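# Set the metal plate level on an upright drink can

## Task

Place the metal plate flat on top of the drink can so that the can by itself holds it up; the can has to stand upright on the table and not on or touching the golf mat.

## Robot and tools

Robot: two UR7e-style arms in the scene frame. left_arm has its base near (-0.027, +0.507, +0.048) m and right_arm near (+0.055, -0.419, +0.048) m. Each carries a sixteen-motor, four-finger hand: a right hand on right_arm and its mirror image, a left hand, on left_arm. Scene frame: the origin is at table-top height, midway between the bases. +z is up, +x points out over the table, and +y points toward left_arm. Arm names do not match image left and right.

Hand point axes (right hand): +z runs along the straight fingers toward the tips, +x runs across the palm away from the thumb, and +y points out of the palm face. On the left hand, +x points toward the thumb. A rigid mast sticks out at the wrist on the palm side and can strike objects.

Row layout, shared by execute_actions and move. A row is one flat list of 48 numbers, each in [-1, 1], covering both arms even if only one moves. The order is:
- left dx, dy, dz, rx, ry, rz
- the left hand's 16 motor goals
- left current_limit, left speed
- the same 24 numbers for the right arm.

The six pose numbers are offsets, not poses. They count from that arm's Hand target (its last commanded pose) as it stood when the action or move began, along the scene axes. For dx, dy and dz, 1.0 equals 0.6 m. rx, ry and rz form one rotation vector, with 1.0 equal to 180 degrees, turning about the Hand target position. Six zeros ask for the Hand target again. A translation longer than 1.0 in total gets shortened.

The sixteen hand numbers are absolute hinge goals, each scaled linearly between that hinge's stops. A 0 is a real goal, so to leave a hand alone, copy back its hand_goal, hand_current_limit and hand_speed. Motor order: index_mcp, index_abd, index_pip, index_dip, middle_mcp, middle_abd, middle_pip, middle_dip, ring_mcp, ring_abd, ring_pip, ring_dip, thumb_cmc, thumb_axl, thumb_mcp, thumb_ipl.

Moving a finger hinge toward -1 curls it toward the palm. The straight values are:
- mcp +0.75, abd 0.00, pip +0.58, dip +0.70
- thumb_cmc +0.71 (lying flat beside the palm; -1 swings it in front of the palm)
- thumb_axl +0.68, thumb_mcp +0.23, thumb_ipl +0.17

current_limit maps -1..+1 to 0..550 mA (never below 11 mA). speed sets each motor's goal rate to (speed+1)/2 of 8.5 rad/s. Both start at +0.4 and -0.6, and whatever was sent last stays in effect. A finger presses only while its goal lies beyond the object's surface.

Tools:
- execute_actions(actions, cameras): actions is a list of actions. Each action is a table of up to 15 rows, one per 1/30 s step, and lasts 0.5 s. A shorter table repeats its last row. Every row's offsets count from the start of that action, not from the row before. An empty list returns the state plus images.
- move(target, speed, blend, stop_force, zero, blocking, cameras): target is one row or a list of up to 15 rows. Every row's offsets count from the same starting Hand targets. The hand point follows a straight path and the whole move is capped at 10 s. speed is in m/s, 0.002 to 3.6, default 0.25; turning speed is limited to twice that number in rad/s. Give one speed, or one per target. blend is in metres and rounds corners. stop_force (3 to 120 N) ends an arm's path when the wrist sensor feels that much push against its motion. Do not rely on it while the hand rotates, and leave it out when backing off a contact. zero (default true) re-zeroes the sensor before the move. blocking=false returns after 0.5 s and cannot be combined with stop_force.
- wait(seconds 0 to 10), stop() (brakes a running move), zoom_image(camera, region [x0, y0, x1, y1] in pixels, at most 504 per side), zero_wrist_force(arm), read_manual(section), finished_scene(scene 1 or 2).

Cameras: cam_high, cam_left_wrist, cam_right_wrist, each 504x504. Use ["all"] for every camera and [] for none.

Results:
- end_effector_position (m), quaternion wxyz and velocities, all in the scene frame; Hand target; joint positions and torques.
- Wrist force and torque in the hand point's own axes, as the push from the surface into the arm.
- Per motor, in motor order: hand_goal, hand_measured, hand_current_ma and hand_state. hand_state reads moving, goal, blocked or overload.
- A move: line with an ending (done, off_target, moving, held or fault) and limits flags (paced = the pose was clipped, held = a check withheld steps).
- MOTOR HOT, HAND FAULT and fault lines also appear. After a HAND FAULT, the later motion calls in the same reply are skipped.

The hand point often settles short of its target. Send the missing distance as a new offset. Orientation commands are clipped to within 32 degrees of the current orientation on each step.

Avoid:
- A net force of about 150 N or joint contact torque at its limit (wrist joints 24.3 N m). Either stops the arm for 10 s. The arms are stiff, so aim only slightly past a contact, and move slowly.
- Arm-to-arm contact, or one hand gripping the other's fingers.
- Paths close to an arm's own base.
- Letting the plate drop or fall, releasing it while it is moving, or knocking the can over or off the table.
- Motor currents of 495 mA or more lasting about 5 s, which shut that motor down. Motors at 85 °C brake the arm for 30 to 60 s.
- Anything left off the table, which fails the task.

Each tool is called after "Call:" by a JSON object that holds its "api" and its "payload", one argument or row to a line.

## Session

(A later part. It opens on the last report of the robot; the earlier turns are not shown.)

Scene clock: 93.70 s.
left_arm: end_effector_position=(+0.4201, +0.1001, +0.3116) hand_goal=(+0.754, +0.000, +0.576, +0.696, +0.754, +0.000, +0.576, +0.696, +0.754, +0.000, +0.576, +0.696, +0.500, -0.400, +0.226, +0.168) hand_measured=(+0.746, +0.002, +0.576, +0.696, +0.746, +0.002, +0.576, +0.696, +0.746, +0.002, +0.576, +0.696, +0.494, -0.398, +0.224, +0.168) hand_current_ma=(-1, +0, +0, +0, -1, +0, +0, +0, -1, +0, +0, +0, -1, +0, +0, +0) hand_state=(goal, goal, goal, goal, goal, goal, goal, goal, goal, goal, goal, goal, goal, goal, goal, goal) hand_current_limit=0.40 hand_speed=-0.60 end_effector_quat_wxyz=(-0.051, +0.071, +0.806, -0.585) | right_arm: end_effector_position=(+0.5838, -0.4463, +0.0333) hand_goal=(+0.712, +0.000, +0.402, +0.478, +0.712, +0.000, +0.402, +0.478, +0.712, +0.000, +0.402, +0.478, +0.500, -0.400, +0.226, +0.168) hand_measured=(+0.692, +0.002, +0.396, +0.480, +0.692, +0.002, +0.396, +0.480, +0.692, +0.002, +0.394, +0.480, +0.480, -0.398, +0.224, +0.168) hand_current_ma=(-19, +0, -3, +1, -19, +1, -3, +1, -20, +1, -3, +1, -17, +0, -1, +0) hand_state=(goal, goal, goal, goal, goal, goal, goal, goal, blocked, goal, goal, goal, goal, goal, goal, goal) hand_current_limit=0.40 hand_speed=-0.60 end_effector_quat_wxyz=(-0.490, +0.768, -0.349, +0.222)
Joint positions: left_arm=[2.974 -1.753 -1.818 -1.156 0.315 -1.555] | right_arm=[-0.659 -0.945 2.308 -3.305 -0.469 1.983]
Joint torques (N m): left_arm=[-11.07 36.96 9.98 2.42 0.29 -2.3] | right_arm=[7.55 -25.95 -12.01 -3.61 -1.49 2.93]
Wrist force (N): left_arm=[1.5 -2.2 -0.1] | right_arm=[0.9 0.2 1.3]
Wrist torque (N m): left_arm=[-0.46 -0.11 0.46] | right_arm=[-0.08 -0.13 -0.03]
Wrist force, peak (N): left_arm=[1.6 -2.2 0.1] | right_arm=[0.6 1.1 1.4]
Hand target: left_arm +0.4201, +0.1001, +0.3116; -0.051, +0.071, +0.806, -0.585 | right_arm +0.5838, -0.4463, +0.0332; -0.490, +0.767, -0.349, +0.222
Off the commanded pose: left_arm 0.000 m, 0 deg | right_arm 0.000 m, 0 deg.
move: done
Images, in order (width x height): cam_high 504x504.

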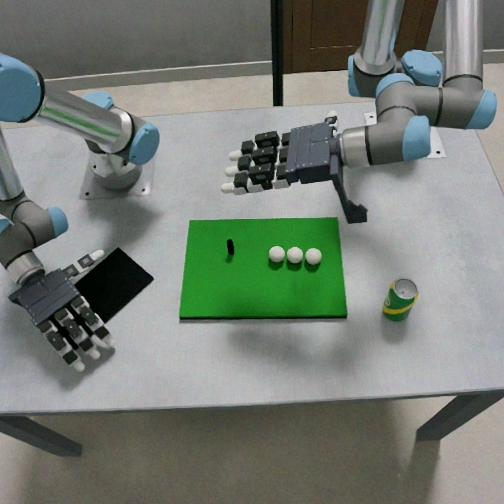

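Call:
{"api": "execute_actions", "payload": {
  "actions": [
    [[0,0,0,0,0,0,0.754,0,0.576,0.696,0.754,0,0.576,0.696,0.754,0,0.576,0.696,0.5,-0.4,0.226,0.168,0.4,-0.6,0,0,0,0,0,0,0.712,0,0.12,0.26,0.712,0,0.12,0.26,0.712,0,0.12,0.26,0.5,-0.4,0.226,0.168,0.4,-0.5]],
    [[0,0,0,0,0,0,0.754,0,0.576,0.696,0.754,0,0.576,0.696,0.754,0,0.576,0.696,0.5,-0.4,0.226,0.168,0.4,-0.6,0,0,0,0,0,0,0.712,0,0.12,0.26,0.712,0,0.12,0.26,0.712,0,0.12,0.26,0.5,-0.4,0.226,0.168,0.4,-0.6]]
  ]
}}

Call:
{"api": "move", "payload": {
  "target": [
    [0,0,0,0,0,0,0.754,0,0.576,0.696,0.754,0,0.576,0.696,0.754,0,0.576,0.696,0.5,-0.4,0.226,0.168,0.4,-0.6,-0.03,-0.028,0,0,0,-0.02,0.712,0,0.12,0.26,0.712,0,0.12,0.26,0.712,0,0.12,0.26,0.5,-0.4,0.226,0.168,0.4,-0.6],
    [0,0,0,0,0,0,0.754,0,0.576,0.696,0.754,0,0.576,0.696,0.754,0,0.576,0.696,0.5,-0.4,0.226,0.168,0.4,-0.6,-0.0607,-0.0577,0,0,0,-0.05,0.712,0,0.12,0.26,0.712,0,0.12,0.26,0.712,0,0.12,0.26,0.5,-0.4,0.226,0.168,0.4,-0.6]
  ],
  "speed": 0.06,
  "blend": 0.003,
  "cameras": ["cam_high"]
}}

Call:
{"api": "zoom_image", "payload": {
  "camera": "cam_high",
  "region": [0, 200, 200, 400]
}}

Scene clock: 96.70 s.
left_arm: end_effector_position=(+0.4201, +0.1001, +0.3116) hand_goal=(+0.754, +0.000, +0.576, +0.696, +0.754, +0.000, +0.576, +0.696, +0.754, +0.000, +0.576, +0.696, +0.500, -0.400, +0.226, +0.168) hand_measured=(+0.746, +0.002, +0.576, +0.696, +0.746, +0.002, +0.576, +0.696, +0.746, +0.002, +0.576, +0.696, +0.494, -0.398, +0.224, +0.168) hand_current_ma=(-1, +0, +0, +0, -1, +0, +0, +0, -1, +0, +0, +0, -1, +0, +0, +0) hand_state=(goal, goal, goal, goal, goal, goal, goal, goal, goal, goal, goal, goal, goal, goal, goal, goal) hand_current_limit=0.40 hand_speed=-0.60 end_effector_quat_wxyz=(-0.051, +0.071, +0.806, -0.585) | right_arm: end_effector_position=(+0.5838, -0.4463, +0.0332) hand_goal=(+0.712, +0.000, +0.120, +0.260, +0.712, +0.000, +0.120, +0.260, +0.712, +0.000, +0.120, +0.260, +0.500, -0.400, +0.226, +0.168) hand_measured=(+0.694, +0.002, +0.122, +0.262, +0.692, +0.002, +0.122, +0.262, +0.692, +0.002, +0.122, +0.262, +0.480, -0.398, +0.224, +0.168) hand_current_ma=(-18, +0, +0, +1, -18, +1, +0, +1, -19, +1, +0, +1, -17, +0, -1, +0) hand_state=(goal, goal, goal, goal, goal, goal, goal, goal, blocked, goal, goal, goal, goal, goal, goal, goal) hand_current_limit=0.40 hand_speed=-0.60 end_effector_quat_wxyz=(-0.490, +0.767, -0.349, +0.222)
Joint positions: left_arm=[2.974 -1.753 -1.818 -1.156 0.315 -1.555] | right_arm=[-0.659 -0.945 2.308 -3.305 -0.47 1.983]
Joint torques (N m): left_arm=[-11.33 36.67 10.23 2.35 0.26 -2.13] | right_arm=[6.21 -26.53 -11.29 -3.65 -0.5 2.83]
Wrist force (N): left_arm=[1.2 -2.3 0.2] | right_arm=[0.7 0.3 1.1]
Wrist torque (N m): left_arm=[-0.49 -0.06 0.44] | right_arm=[-0.04 -0.09 -0.05]
Wrist force, peak (N): left_arm=[1.5 -2.2 0.0] | right_arm=[1.1 0.1 1.4]
Hand target: left_arm +0.4201, +0.1001, +0.3116; -0.051, +0.071, +0.806, -0.585 | right_arm +0.5838, -0.4463, +0.0332; -0.490, +0.767, -0.349, +0.222
Off the commanded pose: left_arm 0.000 m, 0 deg | right_arm 0.000 m, 0 deg.

Scene clock: 98.57 s.
left_arm: end_effector_position=(+0.4201, +0.1001, +0.3116) hand_goal=(+0.754, +0.000, +0.576, +0.696, +0.754, +0.000, +0.576, +0.696, +0.754, +0.000, +0.576, +0.696, +0.500, -0.400, +0.226, +0.168) hand_measured=(+0.746, +0.002, +0.576, +0.696, +0.746, +0.002, +0.576, +0.696, +0.746, +0.002, +0.576, +0.696, +0.494, -0.398, +0.224, +0.168) hand_current_ma=(-1, +0, +0, +0, -1, +0, +0, +0, -1, +0, +0, +0, -1, +0, +0, +0) hand_state=(goal, goal, goal, goal, goal, goal, goal, goal, goal, goal, goal, goal, goal, goal, goal, goal) hand_current_limit=0.40 hand_speed=-0.60 end_effector_quat_wxyz=(-0.051, +0.071, +0.806, -0.585) | right_arm: end_effector_position=(+0.5474, -0.4809, +0.0332) hand_goal=(+0.712, +0.000, +0.120, +0.260, +0.712, +0.000, +0.120, +0.260, +0.712, +0.000, +0.120, +0.260, +0.500, -0.400, +0.226, +0.168) hand_measured=(+0.694, +0.002, +0.122, +0.262, +0.714, +0.002, +0.128, +0.266, +0.730, +0.000, +0.142, +0.272, +0.480, -0.398, +0.224, +0.168) hand_current_ma=(-15, +0, +0, +1, +1, +0, +4, +3, +17, +0, +20, +7, -17, +0, -1, +0) hand_state=(goal, goal, goal, goal, goal, goal, goal, goal, goal, goal, blocked, goal, goal, goal, goal, goal) hand_current_limit=0.40 hand_speed=-0.60 end_effector_quat_wxyz=(-0.471, +0.738, -0.408, +0.260)
Joint positions: left_arm=[2.974 -1.753 -1.818 -1.156 0.315 -1.555] | right_arm=[-0.78 -0.948 2.424 -3.482 -0.484 2.056]
Joint torques (N m): left_arm=[-11.22 36.74 10.29 2.26 0.3 -2.1] | right_arm=[-8.17 -22.54 3.57 -3.17 -1.58 3.51]
Wrist force (N): left_arm=[1.4 -2.1 0.0] | right_arm=[0.6 -1.1 3.4]
Wrist torque (N m): left_arm=[-0.45 -0.09 0.45] | right_arm=[-0.07 -0.17 -0.12]
Wrist force, peak (N): left_arm=[1.5 -2.2 -0.3] | right_arm=[1.0 -1.0 3.9]
Hand target: left_arm +0.4201, +0.1001, +0.3116; -0.051, +0.071, +0.806, -0.585 | right_arm +0.5474, -0.4809, +0.0332; -0.471, +0.738, -0.408, +0.260
Off the commanded pose: left_arm 0.000 m, 0 deg | right_arm 0.000 m, 0 deg.
move: done
Images, in order (width x height): cam_high 504x504.

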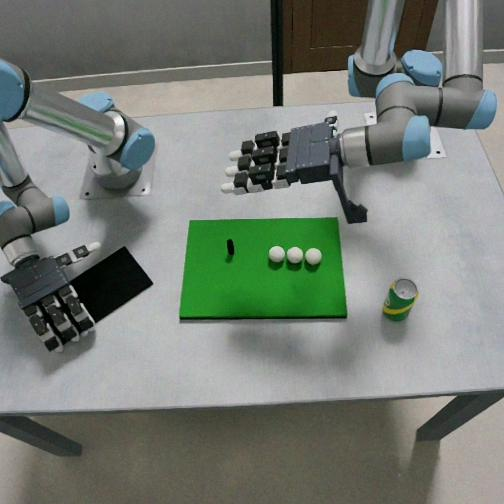

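Scaled by 2.520 from the camera's 504x504 image, which has a finer 720x720 frame.

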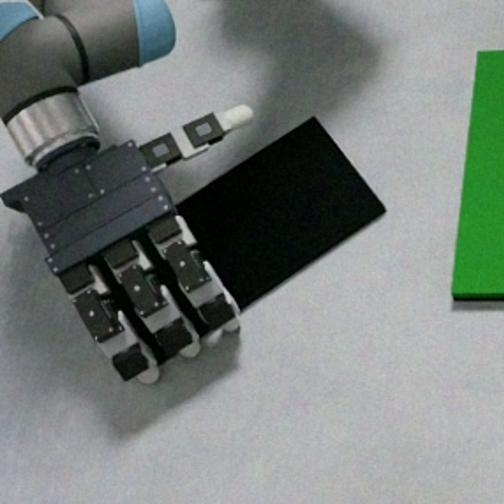

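Call:
{"api": "move", "payload": {
  "target": [
    [0,0,0,0,0,0,0.754,0,0.576,0.696,0.754,0,0.576,0.696,0.754,0,0.576,0.696,0.5,-0.4,0.226,0.168,0.4,-0.6,0.0123,0.0077,0.0,0,0,0,0.712,0,0.12,0.26,0.712,0,0.12,0.26,0.712,0,0.12,0.26,0.5,-0.4,0.226,0.168,0.4,-0.6],
    [0,0,0,0,0,0,0.754,0,0.576,0.696,0.754,0,0.576,0.696,0.754,0,0.576,0.696,0.5,-0.4,0.226,0.168,0.4,-0.6,0.0123,0.0077,0.12,0,0,0,0.712,0,0.12,0.26,0.712,0,0.12,0.26,0.712,0,0.12,0.26,0.5,-0.4,0.226,0.168,0.4,-0.6]
  ],
  "speed": 0.15
}}

Call:
{"api": "move", "payload": {
  "target": [
    [0,0,0,0,0,0,0.754,0,0.576,0.696,0.754,0,0.576,0.696,0.754,0,0.576,0.696,0.5,-0.4,0.226,0.168,0.4,-0.6,-0.0921,0.1078,0,0.0217,-0.0322,0.0206,0.5,0,0.42,0.507,0.5,0,0.42,0.507,0.5,0,0.42,0.507,-0.8,-0.4,0.226,0.168,0.4,-0.5]
  ],
  "speed": 0.2
}}

Call:
{"api": "move", "payload": {
  "target": [
    [0,0,0,0,0,0,0.754,0,0.576,0.696,0.754,0,0.576,0.696,0.754,0,0.576,0.696,0.5,-0.4,0.226,0.168,0.4,-0.6,0,0,-0.1217,0,0,0,0.5,0,0.42,0.507,0.5,0,0.42,0.507,0.5,0,0.42,0.507,-0.8,-0.4,0.226,0.168,0.4,-0.6]
  ],
  "speed": 0.08,
  "stop_force": 5
}}

Call:
{"api": "move", "payload": {
  "target": [
    [0,0,0,0,0,0,0.754,0,0.576,0.696,0.754,0,0.576,0.696,0.754,0,0.576,0.696,0.5,-0.4,0.226,0.168,0.4,-0.6,0.027,0.0195,0,0,0,0,0.5,0,0.42,0.507,0.5,0,0.42,0.507,0.5,0,0.42,0.507,-0.8,-0.4,0.226,0.168,0.4,-0.6]
  ],
  "speed": 0.025,
  "stop_force": 3,
  "cameras": ["cam_high"]
}}

Call:
{"api": "zoom_image", "payload": {
  "camera": "cam_high",
  "region": [0, 200, 200, 400]
}}

Scene clock: 101.40 s.
left_arm: end_effector_position=(+0.4201, +0.1001, +0.3116) hand_goal=(+0.754, +0.000, +0.576, +0.696, +0.754, +0.000, +0.576, +0.696, +0.754, +0.000, +0.576, +0.696, +0.500, -0.400, +0.226, +0.168) hand_measured=(+0.746, +0.002, +0.576, +0.696, +0.746, +0.002, +0.576, +0.696, +0.746, +0.002, +0.576, +0.696, +0.494, -0.398, +0.224, +0.168) hand_current_ma=(-1, +0, +0, +0, -1, +0, +0, +0, -1, +0, +0, +0, -1, +0, +0, +0) hand_state=(goal, goal, goal, goal, goal, goal, goal, goal, goal, goal, goal, goal, goal, goal, goal, goal) hand_current_limit=0.40 hand_speed=-0.60 end_effector_quat_wxyz=(-0.051, +0.071, +0.806, -0.585) | right_arm: end_effector_position=(+0.5548, -0.4763, +0.1052) hand_goal=(+0.712, +0.000, +0.120, +0.260, +0.712, +0.000, +0.120, +0.260, +0.712, +0.000, +0.120, +0.260, +0.500, -0.400, +0.226, +0.168) hand_measured=(+0.694, +0.002, +0.122, +0.262, +0.706, +0.002, +0.122, +0.262, +0.706, +0.000, +0.122, +0.262, +0.480, -0.398, +0.224, +0.168) hand_current_ma=(-15, +0, +0, +1, -3, +0, +0, +1, -3, +0, +0, +1, -17, +0, -1, +0) hand_state=(goal, goal, goal, goal, goal, goal, goal, goal, goal, goal, goal, goal, goal, goal, goal, goal) hand_current_limit=0.40 hand_speed=-0.60 end_effector_quat_wxyz=(-0.471, +0.738, -0.408, +0.260)
Joint positions: left_arm=[2.974 -1.753 -1.818 -1.156 0.315 -1.555] | right_arm=[-0.758 -1.182 2.414 -3.276 -0.494 2.099]
Joint torques (N m): left_arm=[-11.27 37.08 10.3 2.17 0.19 -2.21] | right_arm=[-8.29 -39.6 -15.7 -1.26 4.33 -2.48]
Wrist force (N): left_arm=[1.3 -2.1 0.2] | right_arm=[0.8 0.3 1.4]
Wrist torque (N m): left_arm=[-0.46 -0.07 0.44] | right_arm=[-0.07 -0.09 0.08]
Wrist force, peak (N): left_arm=[1.4 -2.3 0.1] | right_arm=[0.4 -0.9 3.9]
Hand target: left_arm +0.4201, +0.1001, +0.3116; -0.051, +0.071, +0.806, -0.585 | right_arm +0.5548, -0.4763, +0.1052; -0.471, +0.738, -0.408, +0.260
Off the commanded pose: left_arm 0.000 m, 0 deg | right_arm 0.000 m, 0 deg.
move: done

Scene clock: 102.63 s.
left_arm: end_effector_position=(+0.4201, +0.1001, +0.3116) hand_goal=(+0.754, +0.000, +0.576, +0.696, +0.754, +0.000, +0.576, +0.696, +0.754, +0.000, +0.576, +0.696, +0.500, -0.400, +0.226, +0.168) hand_measured=(+0.746, +0.002, +0.576, +0.696, +0.746, +0.002, +0.576, +0.696, +0.746, +0.002, +0.576, +0.696, +0.494, -0.398, +0.224, +0.168) hand_current_ma=(-1, +0, +0, +0, -1, +0, +0, +0, -1, +0, +0, +0, -1, +0, +0, +0) hand_state=(goal, goal, goal, goal, goal, goal, goal, goal, goal, goal, goal, goal, goal, goal, goal, goal) hand_current_limit=0.40 hand_speed=-0.60 end_effector_quat_wxyz=(-0.051, +0.071, +0.806, -0.585) | right_arm: end_effector_position=(+0.4996, -0.4116, +0.1052) hand_goal=(+0.500, +0.000, +0.420, +0.508, +0.500, +0.000, +0.420, +0.508, +0.500, +0.000, +0.420, +0.508, -0.800, -0.400, +0.226, +0.168) hand_measured=(+0.494, +0.002, +0.414, +0.504, +0.494, +0.002, +0.414, +0.504, +0.494, +0.000, +0.414, +0.504, -0.794, -0.398, +0.224, +0.168) hand_current_ma=(-3, +0, -3, -1, -3, +0, -2, -1, -3, +0, -3, -1, +3, +0, +0, +0) hand_state=(goal, goal, goal, goal, goal, goal, goal, goal, goal, goal, goal, goal, goal, goal, goal, goal) hand_current_limit=0.40 hand_speed=-0.50 end_effector_quat_wxyz=(-0.524, +0.720, -0.368, +0.267)
Joint positions: left_arm=[2.974 -1.753 -1.818 -1.156 0.315 -1.555] | right_arm=[-0.799 -1.205 2.637 -3.397 -0.34 1.987]
Joint torques (N m): left_arm=[-11.23 36.85 10.17 2.31 0.16 -2.16] | right_arm=[-7.36 -34.65 3.69 -0.74 4.59 -2.29]
Wrist force (N): left_arm=[1.4 -2.2 0.0] | right_arm=[0.6 0.0 0.9]
Wrist torque (N m): left_arm=[-0.46 -0.09 0.46] | right_arm=[-0.07 -0.08 0.07]
Wrist force, peak (N): left_arm=[1.5 -2.2 0.3] | right_arm=[1.6 1.0 1.2]
Hand target: left_arm +0.4201, +0.1001, +0.3116; -0.051, +0.071, +0.806, -0.585 | right_arm +0.4995, -0.4116, +0.1052; -0.524, +0.720, -0.368, +0.267
Off the commanded pose: left_arm 0.000 m, 0 deg | right_arm 0.000 m, 0 deg.
move: done

Scene clock: 104.80 s.
left_arm: end_effector_position=(+0.4201, +0.1001, +0.3116) hand_goal=(+0.754, +0.000, +0.576, +0.696, +0.754, +0.000, +0.576, +0.696, +0.754, +0.000, +0.576, +0.696, +0.500, -0.400, +0.226, +0.168) hand_measured=(+0.746, +0.002, +0.576, +0.696, +0.746, +0.002, +0.576, +0.696, +0.746, +0.002, +0.576, +0.696, +0.494, -0.398, +0.224, +0.168) hand_current_ma=(-1, +0, +0, +0, -1, +0, +0, +0, -1, +0, +0, +0, -1, +0, +0, +0) hand_state=(goal, goal, goal, goal, goal, goal, goal, goal, goal, goal, goal, goal, goal, goal, goal, goal) hand_current_limit=0.40 hand_speed=-0.60 end_effector_quat_wxyz=(-0.051, +0.071, +0.806, -0.585) | right_arm: end_effector_position=(+0.4995, -0.4116, +0.0322) hand_goal=(+0.500, +0.000, +0.420, +0.508, +0.500, +0.000, +0.420, +0.508, +0.500, +0.000, +0.420, +0.508, -0.800, -0.400, +0.226, +0.168) hand_measured=(+0.494, +0.002, +0.414, +0.504, +0.494, +0.002, +0.414, +0.504, +0.494, +0.000, +0.414, +0.504, -0.794, -0.398, +0.224, +0.168) hand_current_ma=(-3, +0, -3, -1, -3, +0, -2, -1, -3, +0, -3, -1, +3, +0, +0, +0) hand_state=(goal, goal, goal, goal, goal, goal, goal, goal, goal, goal, goal, goal, goal, goal, goal, goal) hand_current_limit=0.40 hand_speed=-0.60 end_effector_quat_wxyz=(-0.524, +0.720, -0.368, +0.267)
Joint positions: left_arm=[2.974 -1.753 -1.818 -1.156 0.315 -1.555] | right_arm=[-0.799 -0.855 2.613 -3.721 -0.34 1.986]
Joint torques (N m): left_arm=[-11.34 36.28 10.16 2.25 0.17 -2.17] | right_arm=[7.03 -20.52 -3.78 -3.64 -1.12 2.84]
Wrist force (N): left_arm=[1.5 -2.1 0.1] | right_arm=[0.2 0.0 0.9]
Wrist torque (N m): left_arm=[-0.46 -0.10 0.46] | right_arm=[-0.02 -0.05 -0.03]
Wrist force, peak (N): left_arm=[1.6 -2.2 0.1] | right_arm=[0.1 0.5 1.2]
Hand target: left_arm +0.4201, +0.1001, +0.3116; -0.051, +0.071, +0.806, -0.585 | right_arm +0.4995, -0.4116, +0.0322; -0.524, +0.720, -0.368, +0.267
Off the commanded pose: left_arm 0.000 m, 0 deg | right_arm 0.000 m, 0 deg.
move: done

Scene clock: 106.43 s.
left_arm: end_effector_position=(+0.4201, +0.1001, +0.3116) hand_goal=(+0.754, +0.000, +0.576, +0.696, +0.754, +0.000, +0.576, +0.696, +0.754, +0.000, +0.576, +0.696, +0.500, -0.400, +0.226, +0.168) hand_measured=(+0.746, +0.002, +0.576, +0.696, +0.746, +0.002, +0.576, +0.696, +0.746, +0.002, +0.576, +0.696, +0.494, -0.398, +0.224, +0.168) hand_current_ma=(-1, +0, +0, +0, -1, +0, +0, +0, -1, +0, +0, +0, -1, +0, +0, +0) hand_state=(goal, goal, goal, goal, goal, goal, goal, goal, goal, goal, goal, goal, goal, goal, goal, goal) hand_current_limit=0.40 hand_speed=-0.60 end_effector_quat_wxyz=(-0.051, +0.071, +0.806, -0.585) | right_arm: end_effector_position=(+0.5084, -0.4051, +0.0322) hand_goal=(+0.500, +0.000, +0.420, +0.508, +0.500, +0.000, +0.420, +0.508, +0.500, +0.000, +0.420, +0.508, -0.800, -0.400, +0.226, +0.168) hand_measured=(+0.494, +0.002, +0.414, +0.504, +0.494, +0.002, +0.414, +0.504, +0.494, +0.000, +0.414, +0.506, -0.794, -0.398, +0.226, +0.168) hand_current_ma=(-3, +0, -3, -1, -3, +0, -2, -1, -3, +0, -3, -1, +2, +0, +0, +0) hand_state=(goal, goal, goal, goal, goal, goal, goal, goal, goal, goal, goal, goal, goal, goal, goal, goal) hand_current_limit=0.40 hand_speed=-0.60 end_effector_quat_wxyz=(-0.524, +0.720, -0.368, +0.267)
Joint positions: left_arm=[2.974 -1.753 -1.818 -1.156 0.315 -1.555] | right_arm=[-0.763 -0.83 2.581 -3.799 -0.355 2.076]
Joint torques (N m): left_arm=[-11.31 36.88 10.26 2.26 0.29 -2.2] | right_arm=[-8.17 -41.5 8.49 -0.98 4.24 -2.58]
Wrist force (N): left_arm=[1.5 -2.2 -0.1] | right_arm=[0.4 0.1 0.9]
Wrist torque (N m): left_arm=[-0.45 -0.11 0.46] | right_arm=[-0.02 -0.07 0.12]
Wrist force, peak (N): left_arm=[1.5 -2.3 0.1] | right_arm=[1.3 2.2 -4.6]
Hand target: left_arm +0.4201, +0.1001, +0.3116; -0.051, +0.071, +0.806, -0.585 | right_arm +0.5084, -0.4051, +0.0322; -0.524, +0.720, -0.368, +0.267 (not the last commanded pose)
Off the commanded pose: left_arm 0.000 m, 0 deg | right_arm 0.009 m, 0 deg.
move: contact (right_arm)
Images, in order (width x height): cam_high 504x504.

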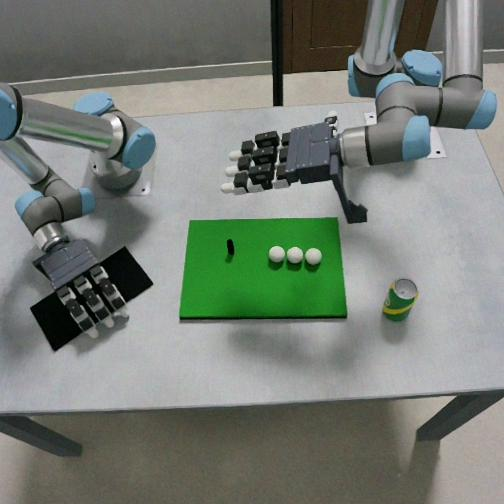

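Scaled by 2.520 from the camera's 504x504 image, which has a finer 720x720 frame.

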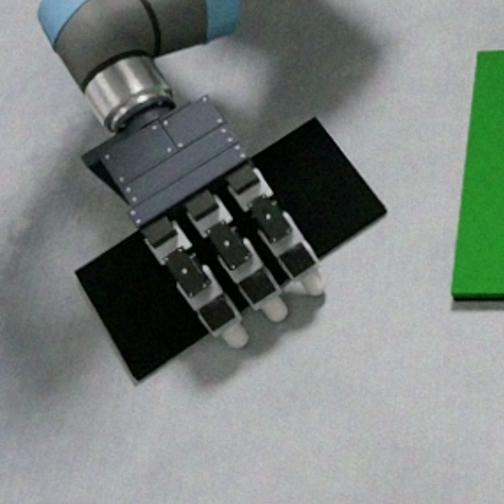

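Call:
{"api": "execute_actions", "payload": {
  "actions": [
    [[0,0,0,0,0,0,0.754,0,0.576,0.696,0.754,0,0.576,0.696,0.754,0,0.576,0.696,0.5,-0.4,0.226,0.168,0.4,-0.6,0,0,0,0,0,0,0.52,0,0.02,0.16,0.52,0,0.02,0.16,0.52,0,0.02,0.16,-0.8,-0.4,0.226,0.168,0.3,-0.5]],
    [[0,0,0,0,0,0,0.754,0,0.576,0.696,0.754,0,0.576,0.696,0.754,0,0.576,0.696,0.5,-0.4,0.226,0.168,0.4,-0.6,0,0,0,0,0,0,0.52,0,0.02,0.16,0.52,0,0.02,0.16,0.52,0,0.02,0.16,-0.8,-0.4,0.226,0.168,0.3,-0.5]]
  ]
}}

Call:
{"api": "move", "payload": {
  "target": [
    [0,0,0,0,0,0,0.754,0,0.576,0.696,0.754,0,0.576,0.696,0.754,0,0.576,0.696,0.5,-0.4,0.226,0.168,0.4,-0.6,0.1083,0.0779,0,0,0,0,0.52,0,0.02,0.16,0.52,0,0.02,0.16,0.52,0,0.02,0.16,-0.8,-0.4,0.226,0.168,0.3,-0.5]
  ],
  "speed": 0.06,
  "cameras": ["cam_high"]
}}

Call:
{"api": "zoom_image", "payload": {
  "camera": "cam_high",
  "region": [0, 200, 200, 400]
}}

Scene clock: 108.07 s.
left_arm: end_effector_position=(+0.4201, +0.1001, +0.3116) hand_goal=(+0.754, +0.000, +0.576, +0.696, +0.754, +0.000, +0.576, +0.696, +0.754, +0.000, +0.576, +0.696, +0.500, -0.400, +0.226, +0.168) hand_measured=(+0.746, +0.002, +0.576, +0.696, +0.746, +0.002, +0.576, +0.696, +0.746, +0.002, +0.576, +0.696, +0.494, -0.398, +0.224, +0.168) hand_current_ma=(-1, +0, +0, +0, -1, +0, +0, +0, -1, +0, +0, +0, -1, +0, +0, +0) hand_state=(goal, goal, goal, goal, goal, goal, goal, goal, goal, goal, goal, goal, goal, goal, goal, goal) hand_current_limit=0.40 hand_speed=-0.60 end_effector_quat_wxyz=(-0.051, +0.071, +0.806, -0.585) | right_arm: end_effector_position=(+0.5084, -0.4051, +0.0322) hand_goal=(+0.520, +0.000, +0.020, +0.160, +0.520, +0.000, +0.020, +0.160, +0.520, +0.000, +0.020, +0.160, -0.800, -0.400, +0.226, +0.168) hand_measured=(+0.560, +0.002, +0.134, +0.218, +0.564, +0.002, +0.126, +0.228, +0.564, +0.000, +0.138, +0.218, -0.794, -0.398, +0.230, +0.168) hand_current_ma=(+59, +0, +286, +101, +71, +0, +253, +126, +67, +0, +306, +101, +3, +0, +1, +0) hand_state=(blocked, goal, blocked, blocked, blocked, goal, blocked, blocked, blocked, goal, blocked, blocked, goal, goal, goal, goal) hand_current_limit=0.30 hand_speed=-0.50 end_effector_quat_wxyz=(-0.524, +0.720, -0.368, +0.267)
Joint positions: left_arm=[2.974 -1.753 -1.818 -1.156 0.315 -1.555] | right_arm=[-0.763 -0.83 2.581 -3.799 -0.355 2.076]
Joint torques (N m): left_arm=[-11.71 37.02 10.27 2.11 0.27 -2.14] | right_arm=[-0.67 -29.69 5.9 -4.14 0.34 -1.78]
Wrist force (N): left_arm=[1.3 -2.1 -0.1] | right_arm=[0.6 6.8 1.9]
Wrist torque (N m): left_arm=[-0.43 -0.08 0.44] | right_arm=[-0.40 -0.20 0.27]
Wrist force, peak (N): left_arm=[1.4 -2.3 0.1] | right_arm=[0.4 -2.8 9.7]
Hand target: left_arm +0.4201, +0.1001, +0.3116; -0.051, +0.071, +0.806, -0.585 | right_arm +0.5084, -0.4051, +0.0322; -0.524, +0.720, -0.368, +0.267
Off the commanded pose: left_arm 0.000 m, 0 deg | right_arm 0.000 m, 0 deg.

Scene clock: 110.00 s.
left_arm: end_effector_position=(+0.4201, +0.1001, +0.3116) hand_goal=(+0.754, +0.000, +0.576, +0.696, +0.754, +0.000, +0.576, +0.696, +0.754, +0.000, +0.576, +0.696, +0.500, -0.400, +0.226, +0.168) hand_measured=(+0.746, +0.002, +0.576, +0.696, +0.746, +0.002, +0.576, +0.696, +0.746, +0.002, +0.576, +0.696, +0.494, -0.398, +0.224, +0.168) hand_current_ma=(-1, +0, +0, +0, -1, +0, +0, +0, -1, +0, +0, +0, -1, +0, +0, +0) hand_state=(goal, goal, goal, goal, goal, goal, goal, goal, goal, goal, goal, goal, goal, goal, goal, goal) hand_current_limit=0.40 hand_speed=-0.60 end_effector_quat_wxyz=(-0.051, +0.071, +0.806, -0.585) | right_arm: end_effector_position=(+0.5733, -0.3584, +0.0322) hand_goal=(+0.520, +0.000, +0.020, +0.160, +0.520, +0.000, +0.020, +0.160, +0.520, +0.000, +0.020, +0.160, -0.800, -0.400, +0.226, +0.168) hand_measured=(+0.562, +0.002, +0.130, +0.218, +0.564, +0.002, +0.120, +0.228, +0.564, +0.000, +0.128, +0.218, -0.788, -0.398, +0.234, +0.170) hand_current_ma=(+64, +0, +269, +101, +71, +0, +231, +126, +67, +0, +261, +101, +7, +0, +6, +1) hand_state=(blocked, goal, blocked, blocked, blocked, goal, blocked, blocked, blocked, goal, blocked, blocked, goal, goal, goal, goal) hand_current_limit=0.30 hand_speed=-0.50 end_effector_quat_wxyz=(-0.524, +0.720, -0.368, +0.267)
Joint positions: left_arm=[2.974 -1.753 -1.818 -1.156 0.315 -1.555] | right_arm=[-0.531 -0.747 2.36 -4.06 -0.503 2.513]
Joint torques (N m): left_arm=[-11.43 36.6 10.24 2.13 0.21 -2.16] | right_arm=[9.92 -28.68 -8.41 -3.72 -0.76 2.95]
Wrist force (N): left_arm=[1.4 -2.0 0.2] | right_arm=[-0.4 0.1 -4.6]
Wrist torque (N m): left_arm=[-0.46 -0.09 0.45] | right_arm=[-1.17 0.07 0.00]
Wrist force, peak (N): left_arm=[1.5 -2.3 -0.1] | right_arm=[1.0 8.7 -0.2]
Hand target: left_arm +0.4201, +0.1001, +0.3116; -0.051, +0.071, +0.806, -0.585 | right_arm +0.5734, -0.3584, +0.0322; -0.524, +0.720, -0.368, +0.267
Off the commanded pose: left_arm 0.000 m, 0 deg | right_arm 0.000 m, 0 deg.
move: done
Images, in order (width x height): cam_high 504x504.

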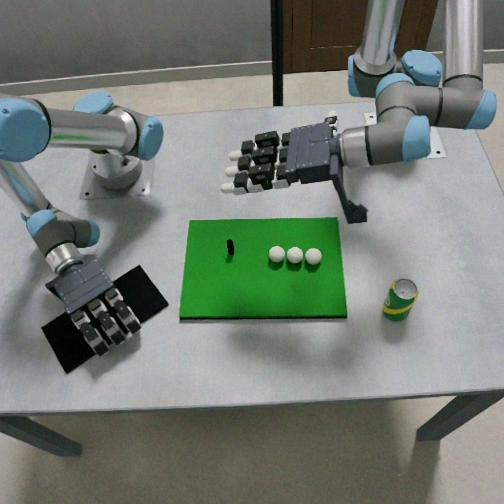

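Scaled by 2.520 from the camera's 504x504 image, which has a finer 720x720 frame.

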